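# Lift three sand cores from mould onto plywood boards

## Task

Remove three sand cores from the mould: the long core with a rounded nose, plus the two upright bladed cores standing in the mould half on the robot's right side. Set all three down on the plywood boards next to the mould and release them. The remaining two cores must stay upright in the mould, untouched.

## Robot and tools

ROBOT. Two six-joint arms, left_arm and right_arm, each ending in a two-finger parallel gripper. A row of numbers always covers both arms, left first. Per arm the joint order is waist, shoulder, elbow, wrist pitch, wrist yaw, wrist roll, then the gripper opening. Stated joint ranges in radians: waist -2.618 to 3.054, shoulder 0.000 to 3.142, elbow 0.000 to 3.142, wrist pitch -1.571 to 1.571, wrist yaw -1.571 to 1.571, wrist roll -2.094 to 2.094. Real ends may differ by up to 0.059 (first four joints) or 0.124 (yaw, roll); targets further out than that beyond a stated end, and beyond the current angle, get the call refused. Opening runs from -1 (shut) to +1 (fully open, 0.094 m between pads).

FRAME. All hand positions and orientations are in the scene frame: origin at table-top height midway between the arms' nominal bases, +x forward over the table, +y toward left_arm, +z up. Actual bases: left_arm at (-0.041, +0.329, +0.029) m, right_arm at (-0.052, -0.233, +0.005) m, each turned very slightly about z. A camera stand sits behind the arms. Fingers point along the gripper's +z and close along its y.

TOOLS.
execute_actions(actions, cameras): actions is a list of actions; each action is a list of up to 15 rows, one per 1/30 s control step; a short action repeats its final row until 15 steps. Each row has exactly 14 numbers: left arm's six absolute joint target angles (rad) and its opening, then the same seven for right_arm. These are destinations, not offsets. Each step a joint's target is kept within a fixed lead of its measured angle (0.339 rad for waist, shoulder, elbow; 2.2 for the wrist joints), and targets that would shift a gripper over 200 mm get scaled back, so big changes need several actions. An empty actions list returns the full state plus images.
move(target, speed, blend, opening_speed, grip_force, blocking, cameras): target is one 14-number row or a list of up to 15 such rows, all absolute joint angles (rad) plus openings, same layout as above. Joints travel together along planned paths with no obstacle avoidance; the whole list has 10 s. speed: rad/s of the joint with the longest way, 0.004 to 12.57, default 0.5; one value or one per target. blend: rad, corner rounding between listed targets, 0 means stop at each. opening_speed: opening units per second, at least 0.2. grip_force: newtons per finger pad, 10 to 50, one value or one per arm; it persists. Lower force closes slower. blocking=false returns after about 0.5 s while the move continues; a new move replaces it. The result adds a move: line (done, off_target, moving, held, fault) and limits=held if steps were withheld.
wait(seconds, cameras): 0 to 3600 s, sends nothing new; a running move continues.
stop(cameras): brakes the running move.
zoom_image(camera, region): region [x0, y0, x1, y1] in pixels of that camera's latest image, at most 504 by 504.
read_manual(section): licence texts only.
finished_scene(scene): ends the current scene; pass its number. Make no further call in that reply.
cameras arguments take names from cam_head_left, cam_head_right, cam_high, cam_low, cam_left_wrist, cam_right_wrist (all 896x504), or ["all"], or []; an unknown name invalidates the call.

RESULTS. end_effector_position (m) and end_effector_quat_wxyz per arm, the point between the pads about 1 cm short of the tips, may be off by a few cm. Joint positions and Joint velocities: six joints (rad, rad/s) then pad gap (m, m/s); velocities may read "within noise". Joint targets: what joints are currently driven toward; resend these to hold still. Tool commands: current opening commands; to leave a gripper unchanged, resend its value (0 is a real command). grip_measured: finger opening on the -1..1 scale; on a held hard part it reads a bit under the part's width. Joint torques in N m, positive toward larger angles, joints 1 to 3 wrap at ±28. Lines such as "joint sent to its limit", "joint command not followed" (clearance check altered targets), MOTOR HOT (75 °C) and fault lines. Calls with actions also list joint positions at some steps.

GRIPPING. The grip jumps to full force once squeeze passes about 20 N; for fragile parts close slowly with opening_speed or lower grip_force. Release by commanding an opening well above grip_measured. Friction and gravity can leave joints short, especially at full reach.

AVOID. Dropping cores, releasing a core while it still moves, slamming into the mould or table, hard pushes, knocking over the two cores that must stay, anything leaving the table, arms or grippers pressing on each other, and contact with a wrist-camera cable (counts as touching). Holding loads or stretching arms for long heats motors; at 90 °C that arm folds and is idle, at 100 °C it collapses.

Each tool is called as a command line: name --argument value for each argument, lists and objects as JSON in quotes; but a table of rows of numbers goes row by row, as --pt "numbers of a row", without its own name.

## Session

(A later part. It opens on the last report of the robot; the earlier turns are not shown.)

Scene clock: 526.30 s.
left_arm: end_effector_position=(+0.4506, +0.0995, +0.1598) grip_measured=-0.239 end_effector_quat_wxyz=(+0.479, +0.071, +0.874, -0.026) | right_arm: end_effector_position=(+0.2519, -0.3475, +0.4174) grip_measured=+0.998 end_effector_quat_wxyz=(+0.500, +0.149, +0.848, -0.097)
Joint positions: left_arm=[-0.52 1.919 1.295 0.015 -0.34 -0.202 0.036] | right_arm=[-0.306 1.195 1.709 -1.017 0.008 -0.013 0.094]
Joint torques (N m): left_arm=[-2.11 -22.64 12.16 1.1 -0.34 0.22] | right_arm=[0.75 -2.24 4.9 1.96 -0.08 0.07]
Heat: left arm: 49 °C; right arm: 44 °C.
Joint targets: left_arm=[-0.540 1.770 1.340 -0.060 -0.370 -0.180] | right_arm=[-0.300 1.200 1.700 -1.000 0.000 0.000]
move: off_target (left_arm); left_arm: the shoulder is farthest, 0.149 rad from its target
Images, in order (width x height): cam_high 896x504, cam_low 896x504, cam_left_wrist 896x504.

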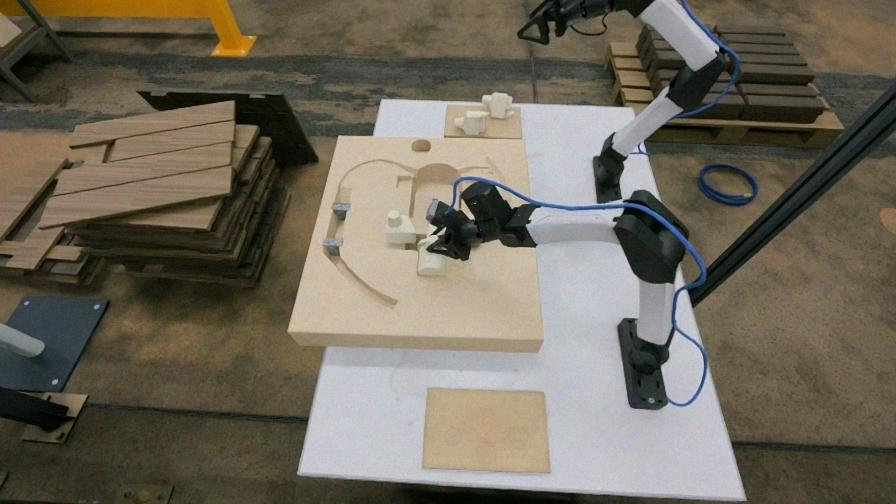

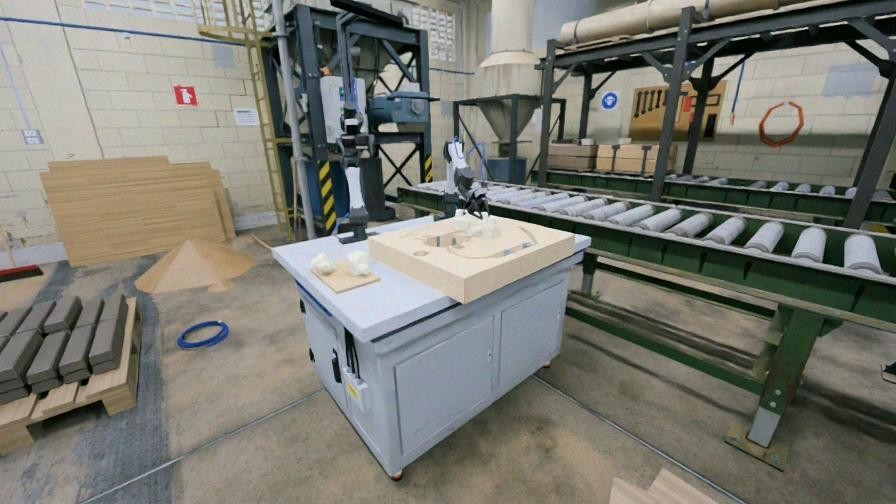

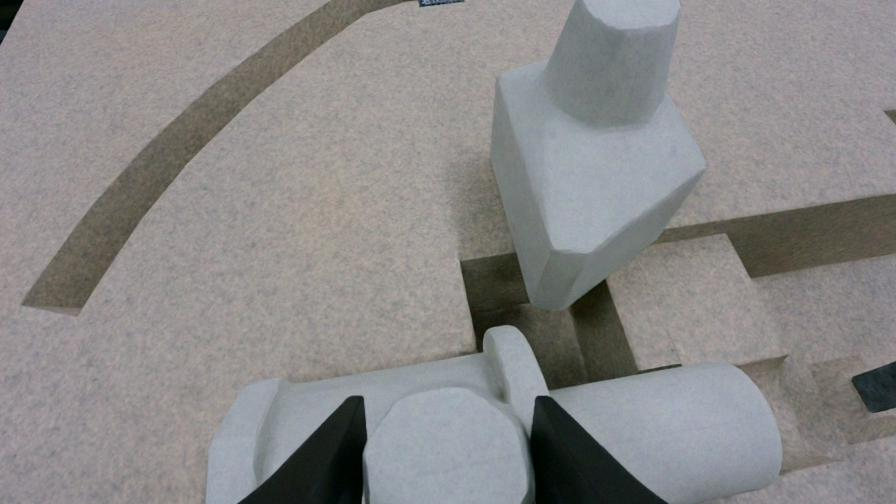

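move --target '[-0.54,1.70,1.40,-0.20,-0.37,-0.18,-0.5,-0.3,1.2,1.7,-1.0,0,0,1]' --speed 0.2 --cameras '["cam_left_wrist","cam_high"]'

zoom_image --camera "cam_high" --region '[390, 170, 490, 270]'

Scene clock: 533.43 s.
left_arm: end_effector_position=(+0.4243, +0.1049, +0.2827) grip_measured=-0.499 end_effector_quat_wxyz=(+0.530, +0.067, +0.844, -0.050) | right_arm: end_effector_position=(+0.2519, -0.3475, +0.4174) grip_measured=+0.998 end_effector_quat_wxyz=(+0.500, +0.149, +0.848, -0.097)
Joint positions: left_arm=[-0.541 1.686 1.398 -0.193 -0.351 -0.192 0.024] | right_arm=[-0.306 1.195 1.709 -1.017 0.008 -0.013 0.094]
Joint torques (N m): left_arm=[-0.06 -7.01 8.87 1.9 -0.22 0.12] | right_arm=[0.88 -2.25 5 2 -0.1 0.07]
Motor temperatures (°C): left_arm=[24 65 42 42 22 22 26] | right_arm=[25 38 38 45 21 24 22]
Heat: left arm: 65 °C; right arm: 45 °C.
Joint targets: left_arm=[-0.540 1.700 1.400 -0.200 -0.370 -0.180] | right_arm=[-0.300 1.200 1.700 -1.000 0.000 0.000]
move: done
Images, in order (width x height): cam_high 896x504, cam_left_wrist 896x504.

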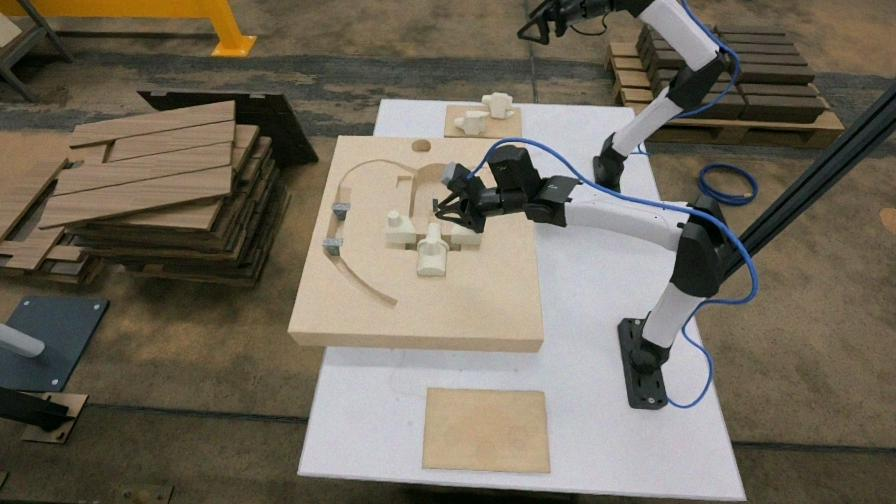

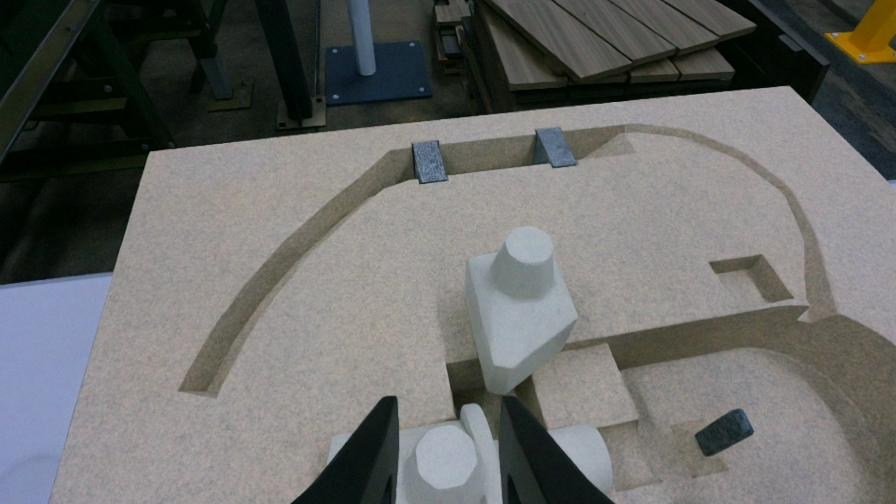

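Scaled by 5.040 from the camera's image (finer frame: 1280x720).

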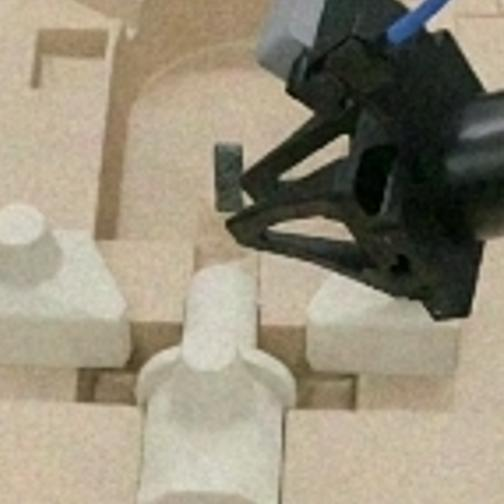

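move --pt "-0.5 1.65 1.60 -0.2 0 0.2 0.25 -0.3 1.2 1.7 -1.0 0 0 1" --pt "-0.144 2.12 1.818 -0.481 1.0 0.713 0.25 -0.3 1.2 1.7 -1.0 0 0 1" --speed 0.6 --blend 0.1 --cameras '["cam_left_wrist","cam_high","cam_head_left"]'

zoom_image --camera "cam_high" --region '[370, 170, 530, 290]'

Scene clock: 557.70 s.
left_arm: end_effector_position=(+0.4532, +0.0988, +0.2294) grip_measured=+0.249 end_effector_quat_wxyz=(+0.438, +0.504, +0.665, -0.334) | right_arm: end_effector_position=(+0.2519, -0.3475, +0.4174) grip_measured=+0.998 end_effector_quat_wxyz=(+0.500, +0.149, +0.848, -0.097)
Joint positions: left_arm=[-0.143 2.103 1.786 -0.472 0.985 0.695 0.059] | right_arm=[-0.306 1.195 1.709 -1.017 0.008 -0.013 0.094]
Joint torques (N m): left_arm=[-0.21 -9.83 11.07 1.31 0.63 0.19] | right_arm=[0.79 -2.22 4.92 1.97 -0.1 0.08]
Motor temperatures (°C): left_arm=[24 52 45 42 22 22 25] | right_arm=[25 37 38 45 21 24 22]
Heat: left arm: 52 °C; right arm: 45 °C.
Joint targets: left_arm=[-0.144 2.120 1.818 -0.481 1.000 0.713] | right_arm=[-0.300 1.200 1.700 -1.000 0.000 0.000]
move: done
Images, in order (width x height): cam_head_left 896x504, cam_high 896x504, cam_left_wrist 896x504.

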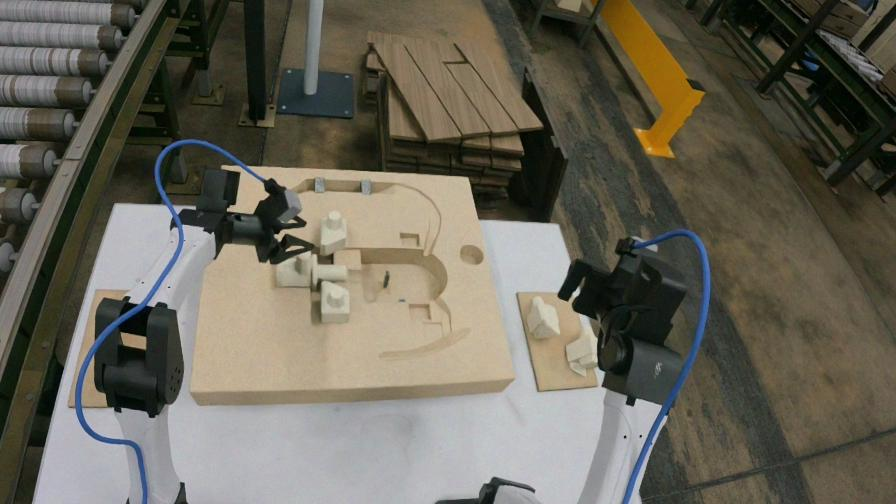

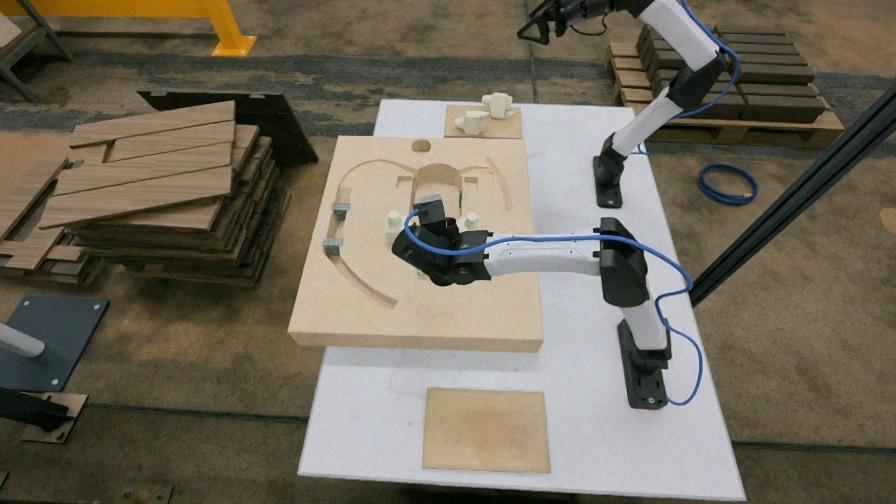

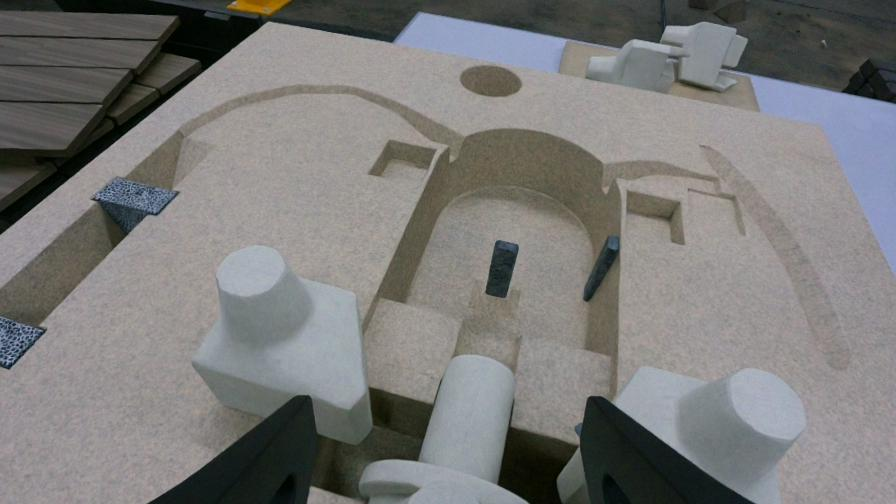

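Scaled by 3.150 from the camera's image (finer frame: 1280x720).

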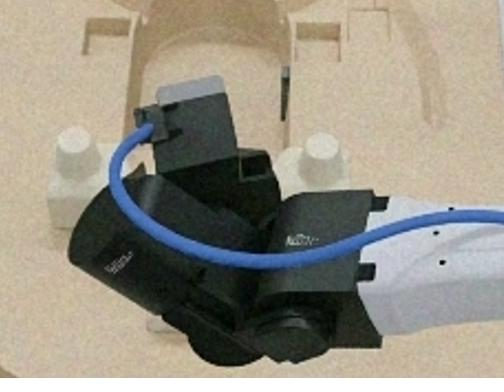

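move --pt "-0.144 2.21 1.59 -0.165 1.0 0.713 0.25 -0.3 1.2 1.7 -1.0 0 0 1" --speed 0.25 --cameras '["cam_left_wrist","cam_head_left"]'

zoom_image --camera "cam_head_left" --region '[180, 170, 380, 330]'

Scene clock: 567.03 s.
left_arm: end_effector_position=(+0.4615, +0.0973, +0.1543) grip_measured=+0.249 end_effector_quat_wxyz=(+0.448, +0.507, +0.658, -0.329) | right_arm: end_effector_position=(+0.2519, -0.3475, +0.4174) grip_measured=+0.998 end_effector_quat_wxyz=(+0.500, +0.149, +0.848, -0.097)
Joint positions: left_arm=[-0.143 2.191 1.607 -0.178 0.986 0.696 0.059] | right_arm=[-0.306 1.195 1.709 -1.017 0.008 -0.013 0.094]
Joint torques (N m): left_arm=[-0.25 -9.98 6.38 1.56 0.61 0.19] | right_arm=[0.7 -2.28 4.92 1.99 -0.09 0.07]
Heat: left arm: 53 °C; right arm: 46 °C.
Joint targets: left_arm=[-0.144 2.210 1.590 -0.165 1.000 0.713] | right_arm=[-0.300 1.200 1.700 -1.000 0.000 0.000]
move: done
Images, in order (width x height): cam_head_left 896x504, cam_left_wrist 896x504.

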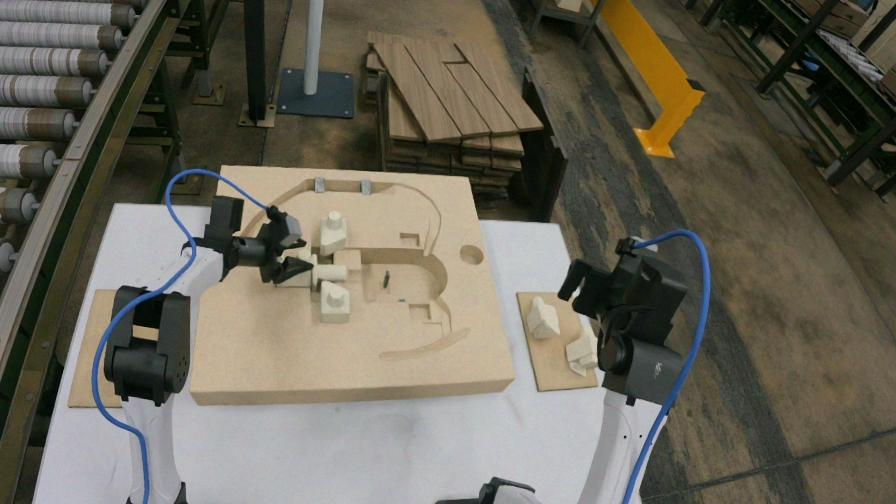

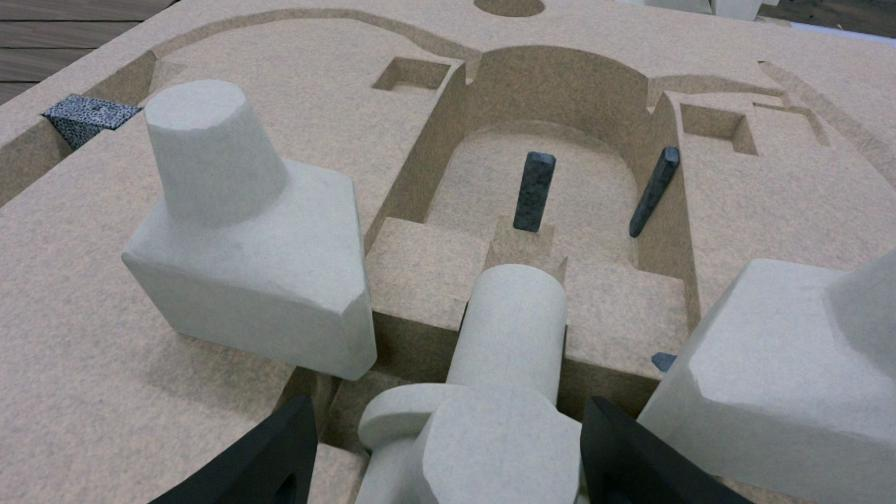

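Scaled by 2.520 from the camera's image (finer frame: 1280x720).

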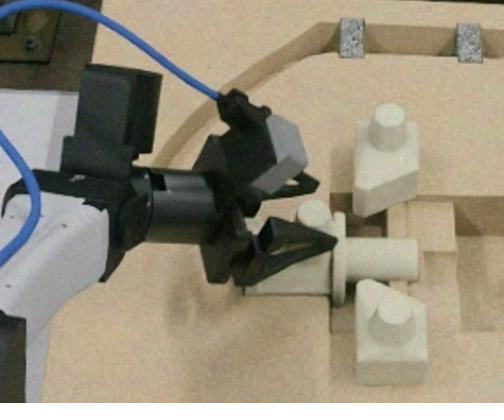

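move --pt "-0.144 2.20 1.495 -0.095 1.0 0.713 0.25 -0.3 1.2 1.7 -1.0 0 0 1" --speed 0.2 --cameras '["cam_left_wrist","cam_head_left"]'

zoom_image --camera "cam_head_left" --region '[180, 170, 380, 330]'

Scene clock: 577.07 s.
left_arm: end_effector_position=(+0.4545, +0.0980, +0.1366) grip_measured=+0.249 end_effector_quat_wxyz=(+0.455, +0.512, +0.652, -0.327) | right_arm: end_effector_position=(+0.2519, -0.3475, +0.4174) grip_measured=+0.998 end_effector_quat_wxyz=(+0.500, +0.149, +0.848, -0.097)
Joint positions: left_arm=[-0.143 2.191 1.521 -0.079 0.991 0.703 0.059] | right_arm=[-0.306 1.195 1.709 -1.017 0.008 -0.013 0.094]
Joint torques (N m): left_arm=[-0.23 -10.74 5.26 1.26 0.57 0.1] | right_arm=[0.88 -2.35 5.19 1.96 -0.09 0.04]
Heat: left arm: 51 °C; right arm: 46 °C.
Joint targets: left_arm=[-0.144 2.200 1.495 -0.095 1.000 0.713] | right_arm=[-0.300 1.200 1.700 -1.000 0.000 0.000]
move: done
Images, in order (width x height): cam_head_left 896x504, cam_left_wrist 896x504.

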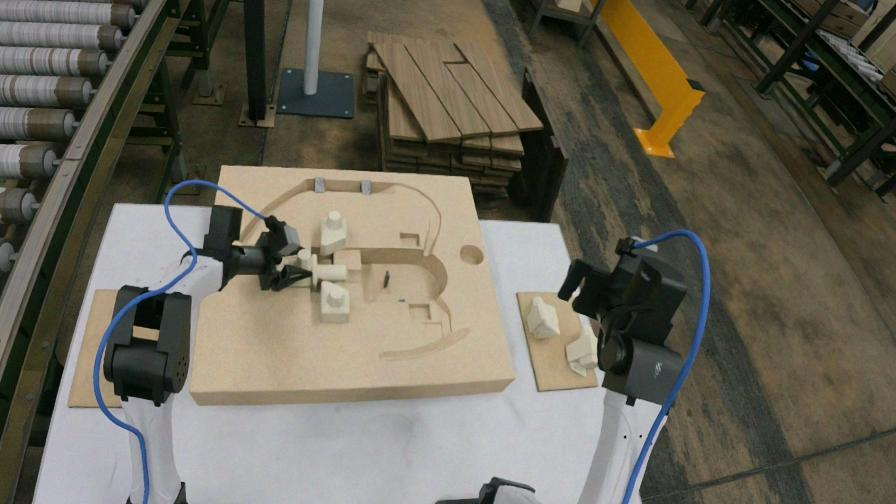

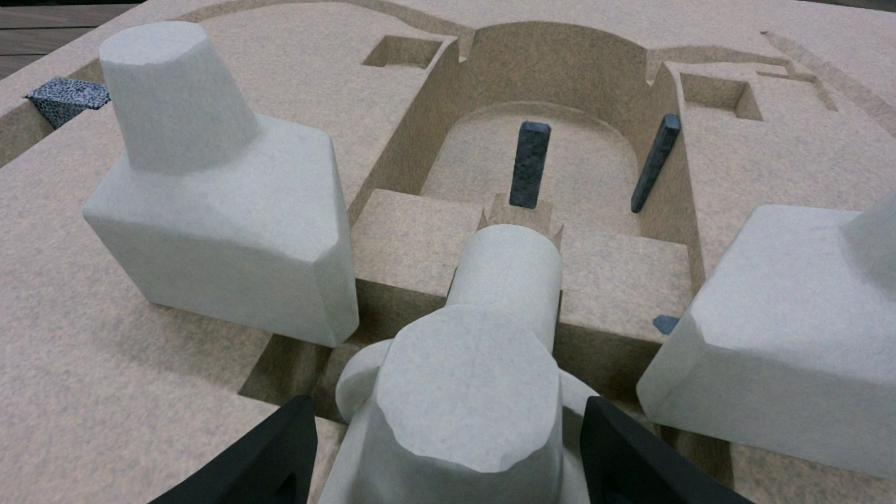

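Scaled by 2.520 from the camera's image (finer frame: 1280x720).

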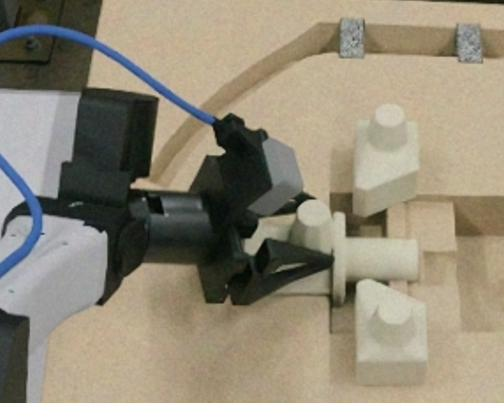

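move --target '[-0.144,2.20,1.495,-0.095,1.0,0.713,-0.5,-0.3,1.2,1.7,-1.0,0,0,1]' --opening_speed 0.5 --cameras '["cam_left_wrist"]'

Scene clock: 585.03 s.
left_arm: end_effector_position=(+0.4522, +0.0960, +0.1420) grip_measured=-0.152 end_effector_quat_wxyz=(+0.466, +0.527, +0.630, -0.329) | right_arm: end_effector_position=(+0.2519, -0.3475, +0.4174) grip_measured=+0.998 end_effector_quat_wxyz=(+0.500, +0.149, +0.848, -0.097)
Joint positions: left_arm=[-0.141 2.191 1.521 -0.065 1.025 0.739 0.04] | right_arm=[-0.306 1.195 1.709 -1.017 0.008 -0.013 0.094]
Joint torques (N m): left_arm=[-0.42 -10.61 5.29 1.15 0.21 -0.24] | right_arm=[0.75 -2.48 4.89 1.97 -0.1 0.07]
Heat: left arm: 51 °C; right arm: 46 °C.
Joint targets: left_arm=[-0.144 2.200 1.495 -0.095 1.000 0.713] | right_arm=[-0.300 1.200 1.700 -1.000 0.000 0.000]
move: done

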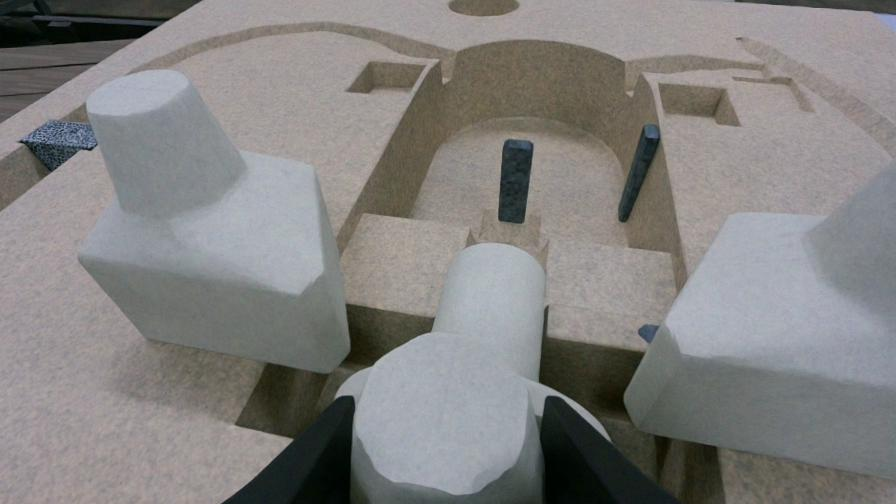

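move --target '[-0.144,2.09,1.62,-0.29,1.02,0.73,-0.6,-0.3,1.2,1.7,-1.0,0,0,1]' --speed 0.15 --cameras '["cam_left_wrist","cam_head_left"]'

zoom_image --camera "cam_head_left" --region '[180, 170, 380, 330]'

Scene clock: 591.67 s.
left_arm: end_effector_position=(+0.4528, +0.1006, +0.1486) grip_measured=-0.154 end_effector_quat_wxyz=(+0.437, +0.521, +0.664, -0.310) | right_arm: end_effector_position=(+0.2519, -0.3475, +0.4174) grip_measured=+0.998 end_effector_quat_wxyz=(+0.500, +0.149, +0.848, -0.097)
Joint positions: left_arm=[-0.146 2.163 1.581 -0.235 0.947 0.761 0.04] | right_arm=[-0.306 1.195 1.709 -1.017 0.008 -0.013 0.094]
Joint torques (N m): left_arm=[0.13 -17.52 11.36 0.8 1.23 -0.29] | right_arm=[0.7 -2.14 5.08 1.97 -0.1 0.05]
Heat: left arm: 53 °C; right arm: 46 °C.
Joint targets: left_arm=[-0.144 2.090 1.620 -0.290 1.020 0.730] | right_arm=[-0.300 1.200 1.700 -1.000 0.000 0.000]
move: off_target (left_arm); left_arm: the shoulder is farthest, 0.073 rad from its target
Images, in order (width x height): cam_head_left 896x504, cam_left_wrist 896x504.

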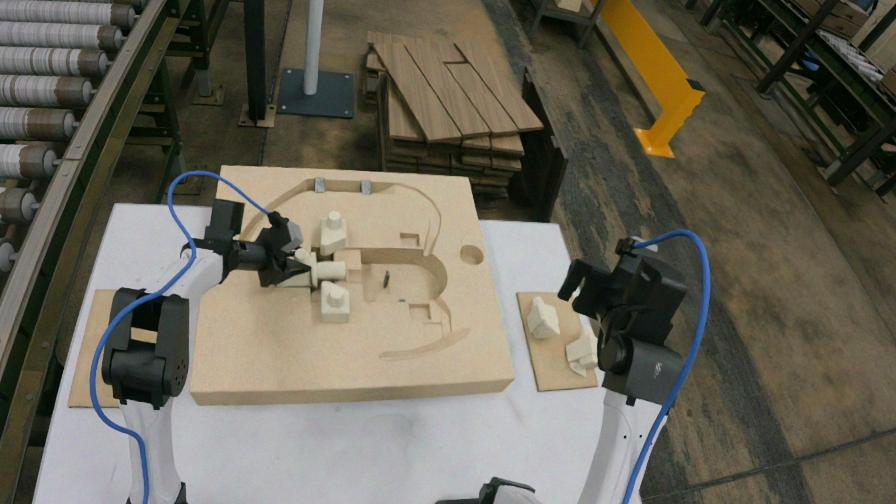

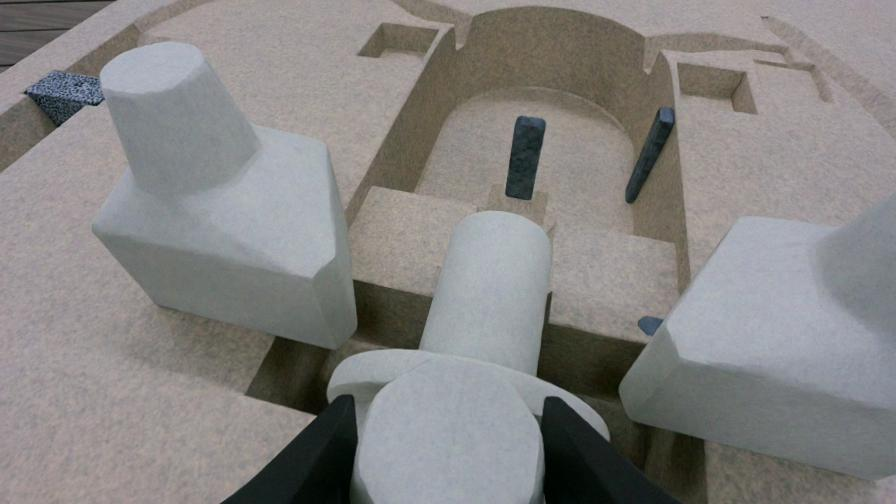

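Scaled by 2.520 from the camera's image (finer frame: 1280x720).

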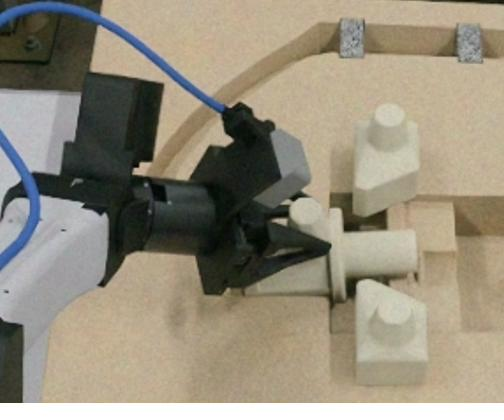

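move --target '[-0.144,2.03,1.68,-0.41,1.04,0.73,-0.6,-0.3,1.2,1.7,-1.0,0,0,1]' --speed 0.15 --cameras '["cam_left_wrist","cam_head_left","cam_high"]'

zoom_image --camera "cam_head_left" --region '[180, 170, 380, 330]'

zoom_image --camera "cam_high" --region '[370, 170, 530, 290]'

Scene clock: 597.37 s.
left_arm: end_effector_position=(+0.4505, +0.1060, +0.1580) grip_measured=-0.157 end_effector_quat_wxyz=(+0.416, +0.514, +0.686, -0.302) | right_arm: end_effector_position=(+0.2519, -0.3475, +0.4174) grip_measured=+0.998 end_effector_quat_wxyz=(+0.500, +0.149, +0.848, -0.097)
Joint positions: left_arm=[-0.145 2.138 1.624 -0.354 0.905 0.765 0.04] | right_arm=[-0.306 1.195 1.709 -1.017 0.008 -0.013 0.094]
Joint torques (N m): left_arm=[0.05 -20.56 13.07 0.81 1.89 -0.3] | right_arm=[0.68 -2.3 4.86 1.95 -0.11 0.07]
Motor temperatures (°C): left_arm=[23 57 44 39 23 22 26] | right_arm=[25 36 37 46 21 24 22]
Heat: left arm: 57 °C; right arm: 46 °C.
Joint targets: left_arm=[-0.144 2.030 1.680 -0.410 1.040 0.730] | right_arm=[-0.300 1.200 1.700 -1.000 0.000 0.000]
move: off_target (left_arm); left_arm: the wrist yaw is farthest, 0.135 rad from its target
Images, in order (width x height): cam_head_left 896x504, cam_high 896x504, cam_left_wrist 896x504.

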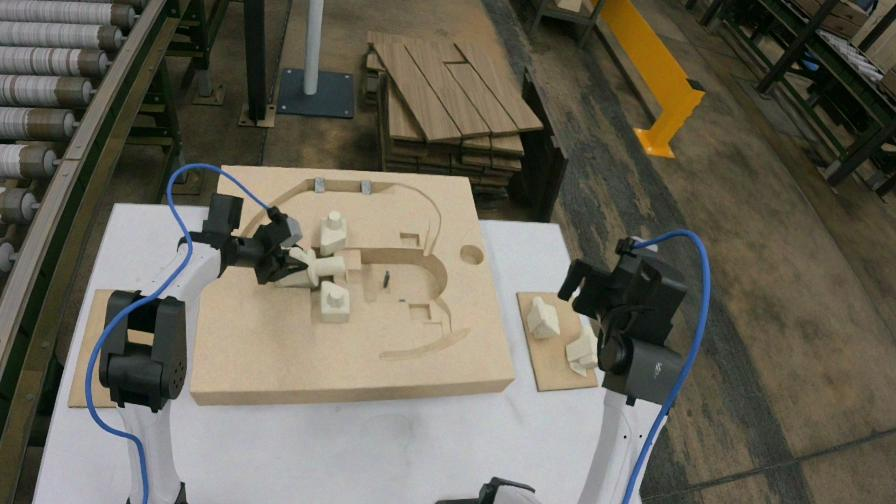

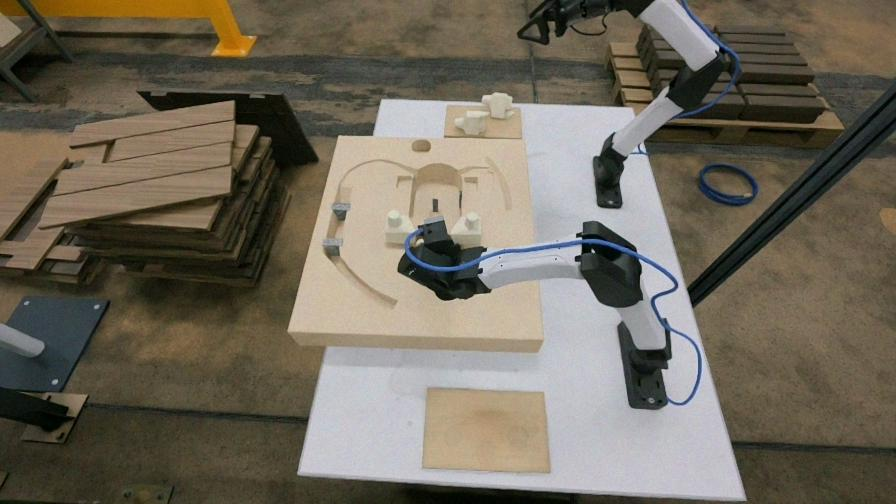

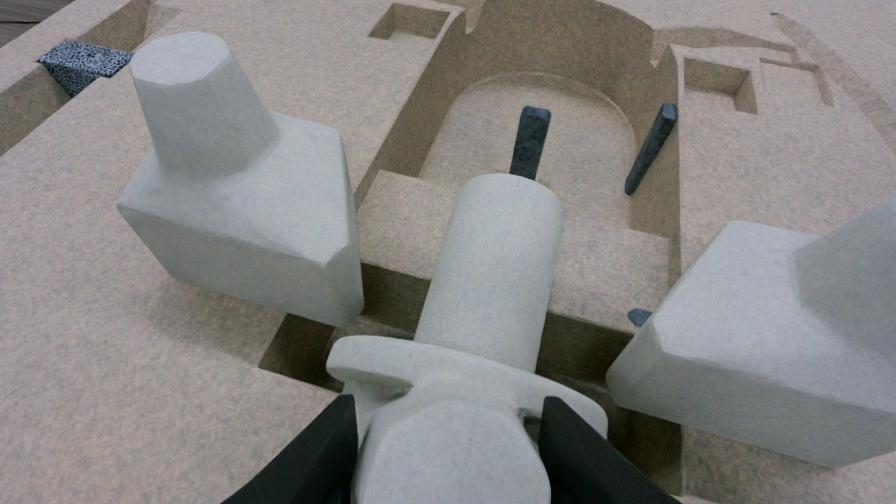

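Scaled by 2.520 from the camera's image (finer frame: 1280x720).

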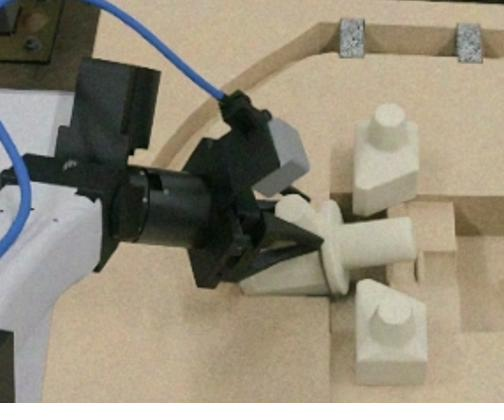

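Scaled by 3.150 from the camera's image (finer frame: 1280x720).

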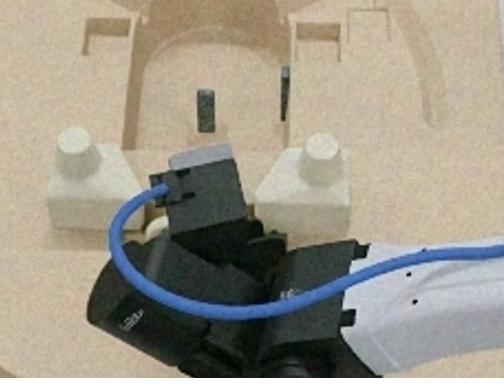

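move --target '[-0.144,1.90,1.78,-0.60,1.06,0.73,-0.6,-0.3,1.2,1.7,-1.0,0,0,1]' --speed 0.15 --cameras '["cam_left_wrist","cam_head_left","cam_low"]'

zoom_image --camera "cam_head_left" --region '[180, 170, 380, 330]'

zoom_image --camera "cam_low" --region '[400, 140, 540, 260]'

Scene clock: 603.57 s.
left_arm: end_effector_position=(+0.4475, +0.1201, +0.1742) grip_measured=-0.186 end_effector_quat_wxyz=(+0.387, +0.503, +0.726, -0.265) | right_arm: end_effector_position=(+0.2519, -0.3475, +0.4174) grip_measured=+0.998 end_effector_quat_wxyz=(+0.500, +0.149, +0.848, -0.097)
Joint positions: left_arm=[-0.144 2.086 1.681 -0.522 0.796 0.765 0.038] | right_arm=[-0.306 1.195 1.709 -1.017 0.008 -0.013 0.094]
Joint torques (N m): left_arm=[-0.13 -26.89 17.06 0.55 3.18 -0.31] | right_arm=[0.77 -2.36 4.94 1.97 -0.15 0.05]
Motor temperatures (°C): left_arm=[23 70 47 38 25 22 26] | right_arm=[25 36 37 47 21 24 22]
Heat: left arm: 70 °C; right arm: 47 °C.
Joint targets: left_arm=[-0.144 1.900 1.780 -0.600 1.060 0.730] | right_arm=[-0.300 1.200 1.700 -1.000 0.000 0.000]
move: off_target (left_arm); left_arm: the wrist yaw is farthest, 0.264 rad from its target
Images, in order (width x height): cam_head_left 896x504, cam_low 896x504, cam_left_wrist 896x504.

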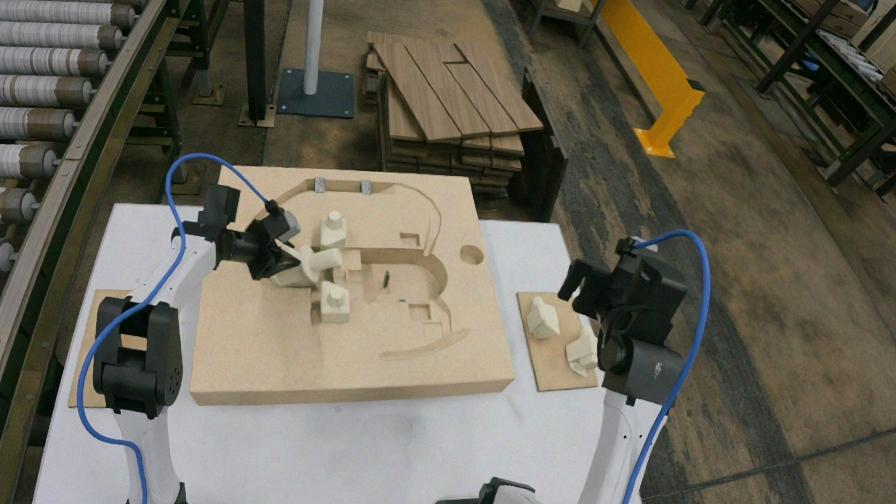

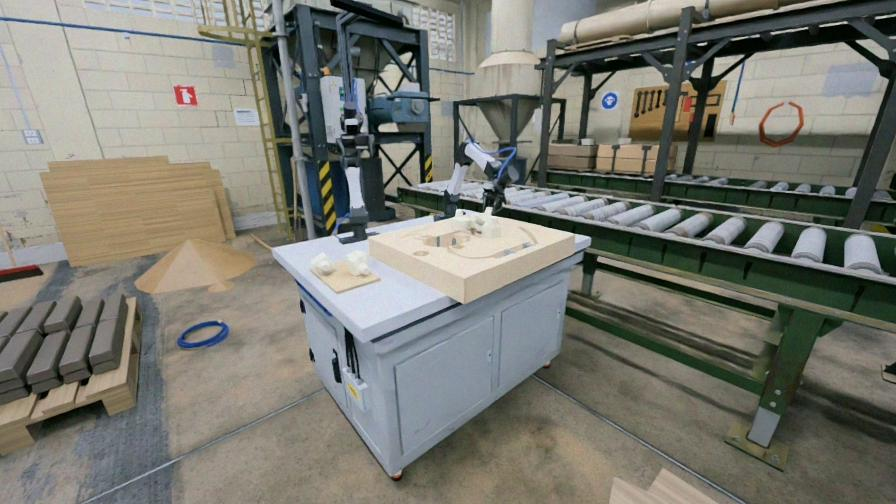

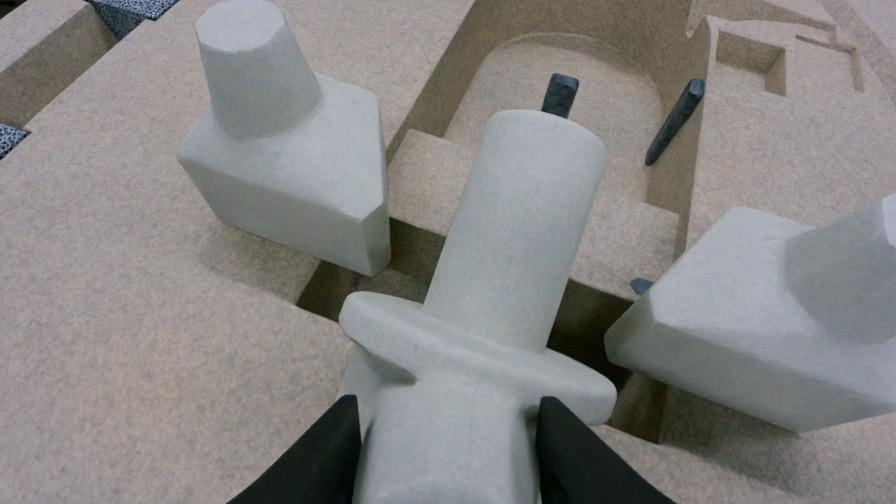

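Scaled by 2.520 from the camera's image (finer frame: 1280x720).

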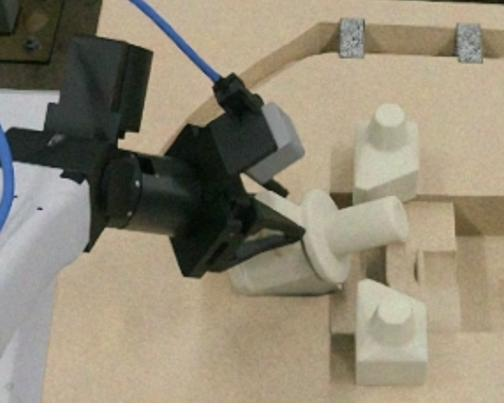

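Scaled by 3.600 from the camera's image (finer frame: 1280x720).

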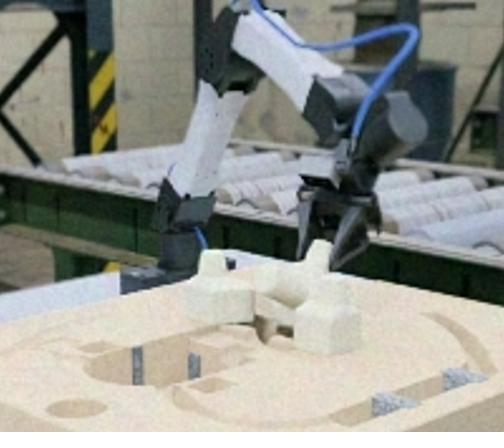

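move --target '[-0.23,1.97,1.78,-0.62,1.15,0.73,-0.6,-0.3,1.2,1.7,-1.0,0,0,1]' --speed 0.25 --cameras '["cam_left_wrist","cam_head_left"]'

zoom_image --camera "cam_head_left" --region '[180, 170, 380, 330]'

Scene clock: 610.20 s.
left_arm: end_effector_position=(+0.4446, +0.1127, +0.1731) grip_measured=-0.192 end_effector_quat_wxyz=(+0.384, +0.513, +0.723, -0.260) | right_arm: end_effector_position=(+0.2519, -0.3475, +0.4174) grip_measured=+0.998 end_effector_quat_wxyz=(+0.500, +0.149, +0.848, -0.097)
Joint positions: left_arm=[-0.163 2.086 1.686 -0.531 0.778 0.778 0.038] | right_arm=[-0.306 1.195 1.709 -1.017 0.008 -0.013 0.094]
Joint torques (N m): left_arm=[-6.74 -20.98 16.61 0.42 4.27 -0.44] | right_arm=[0.79 -2.24 5.04 1.97 -0.09 0.07]
Motor temperatures (°C): left_arm=[24 86 51 38 29 22 26] | right_arm=[25 36 37 47 21 24 22]
Heat: left arm: 86 °C; right arm: 47 °C. Fold the left arm in close to its base, or ease its load, before you think long.
Joint targets: left_arm=[-0.230 1.970 1.780 -0.620 1.150 0.730] | right_arm=[-0.300 1.200 1.700 -1.000 0.000 0.000]
MOTOR HOT: the shoulder of the left arm reports 86 °C; the controller's stop level is 90 °C. To cool a motor, set the load down, stop pushing, or move to a pose that needs little force.
move: off_target (left_arm); left_arm: the wrist yaw is farthest, 0.372 rad from its target
Images, in order (width x height): cam_head_left 896x504, cam_left_wrist 896x504.

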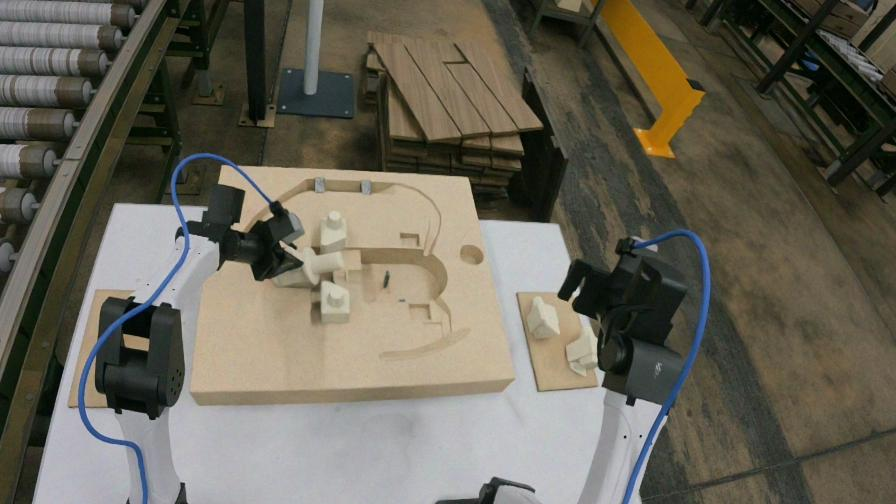

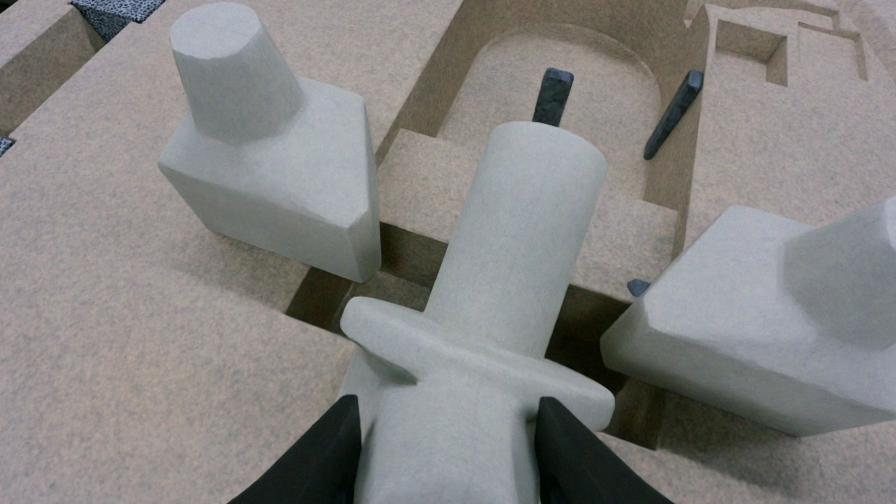

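Scaled by 2.520 from the camera's image (finer frame: 1280x720).

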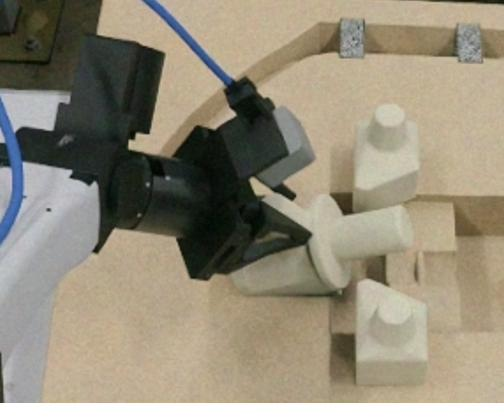

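move --target '[-0.16,2.16,1.60,-0.33,0.9,0.75,-0.45,-0.3,1.2,1.7,-1.0,0,0,1]' --speed 0.3

Scene clock: 615.73 s.
left_arm: end_effector_position=(+0.4501, +0.0953, +0.1610) grip_measured=-0.195 end_effector_quat_wxyz=(+0.422, +0.521, +0.680, -0.298) | right_arm: end_effector_position=(+0.2519, -0.3475, +0.4174) grip_measured=+0.998 end_effector_quat_wxyz=(+0.500, +0.149, +0.848, -0.097)
Joint positions: left_arm=[-0.168 2.135 1.623 -0.327 0.892 0.754 0.038] | right_arm=[-0.306 1.195 1.709 -1.017 0.008 -0.013 0.094]
Joint torques (N m): left_arm=[0.7 -9.17 5.79 1.37 0.56 -0.03] | right_arm=[0.83 -2.22 4.92 2 -0.12 0.09]
Motor temperatures (°C): left_arm=[24 88 54 38 33 22 27] | right_arm=[25 36 37 47 21 24 22]
Heat: left arm: 88 °C; right arm: 47 °C. Fold the left arm in close to its base, or ease its load, before you think long.
Joint targets: left_arm=[-0.160 2.160 1.600 -0.330 0.900 0.750] | right_arm=[-0.300 1.200 1.700 -1.000 0.000 0.000]
MOTOR HOT: still on. The shoulder of the left arm reports 88 °C.
move: done


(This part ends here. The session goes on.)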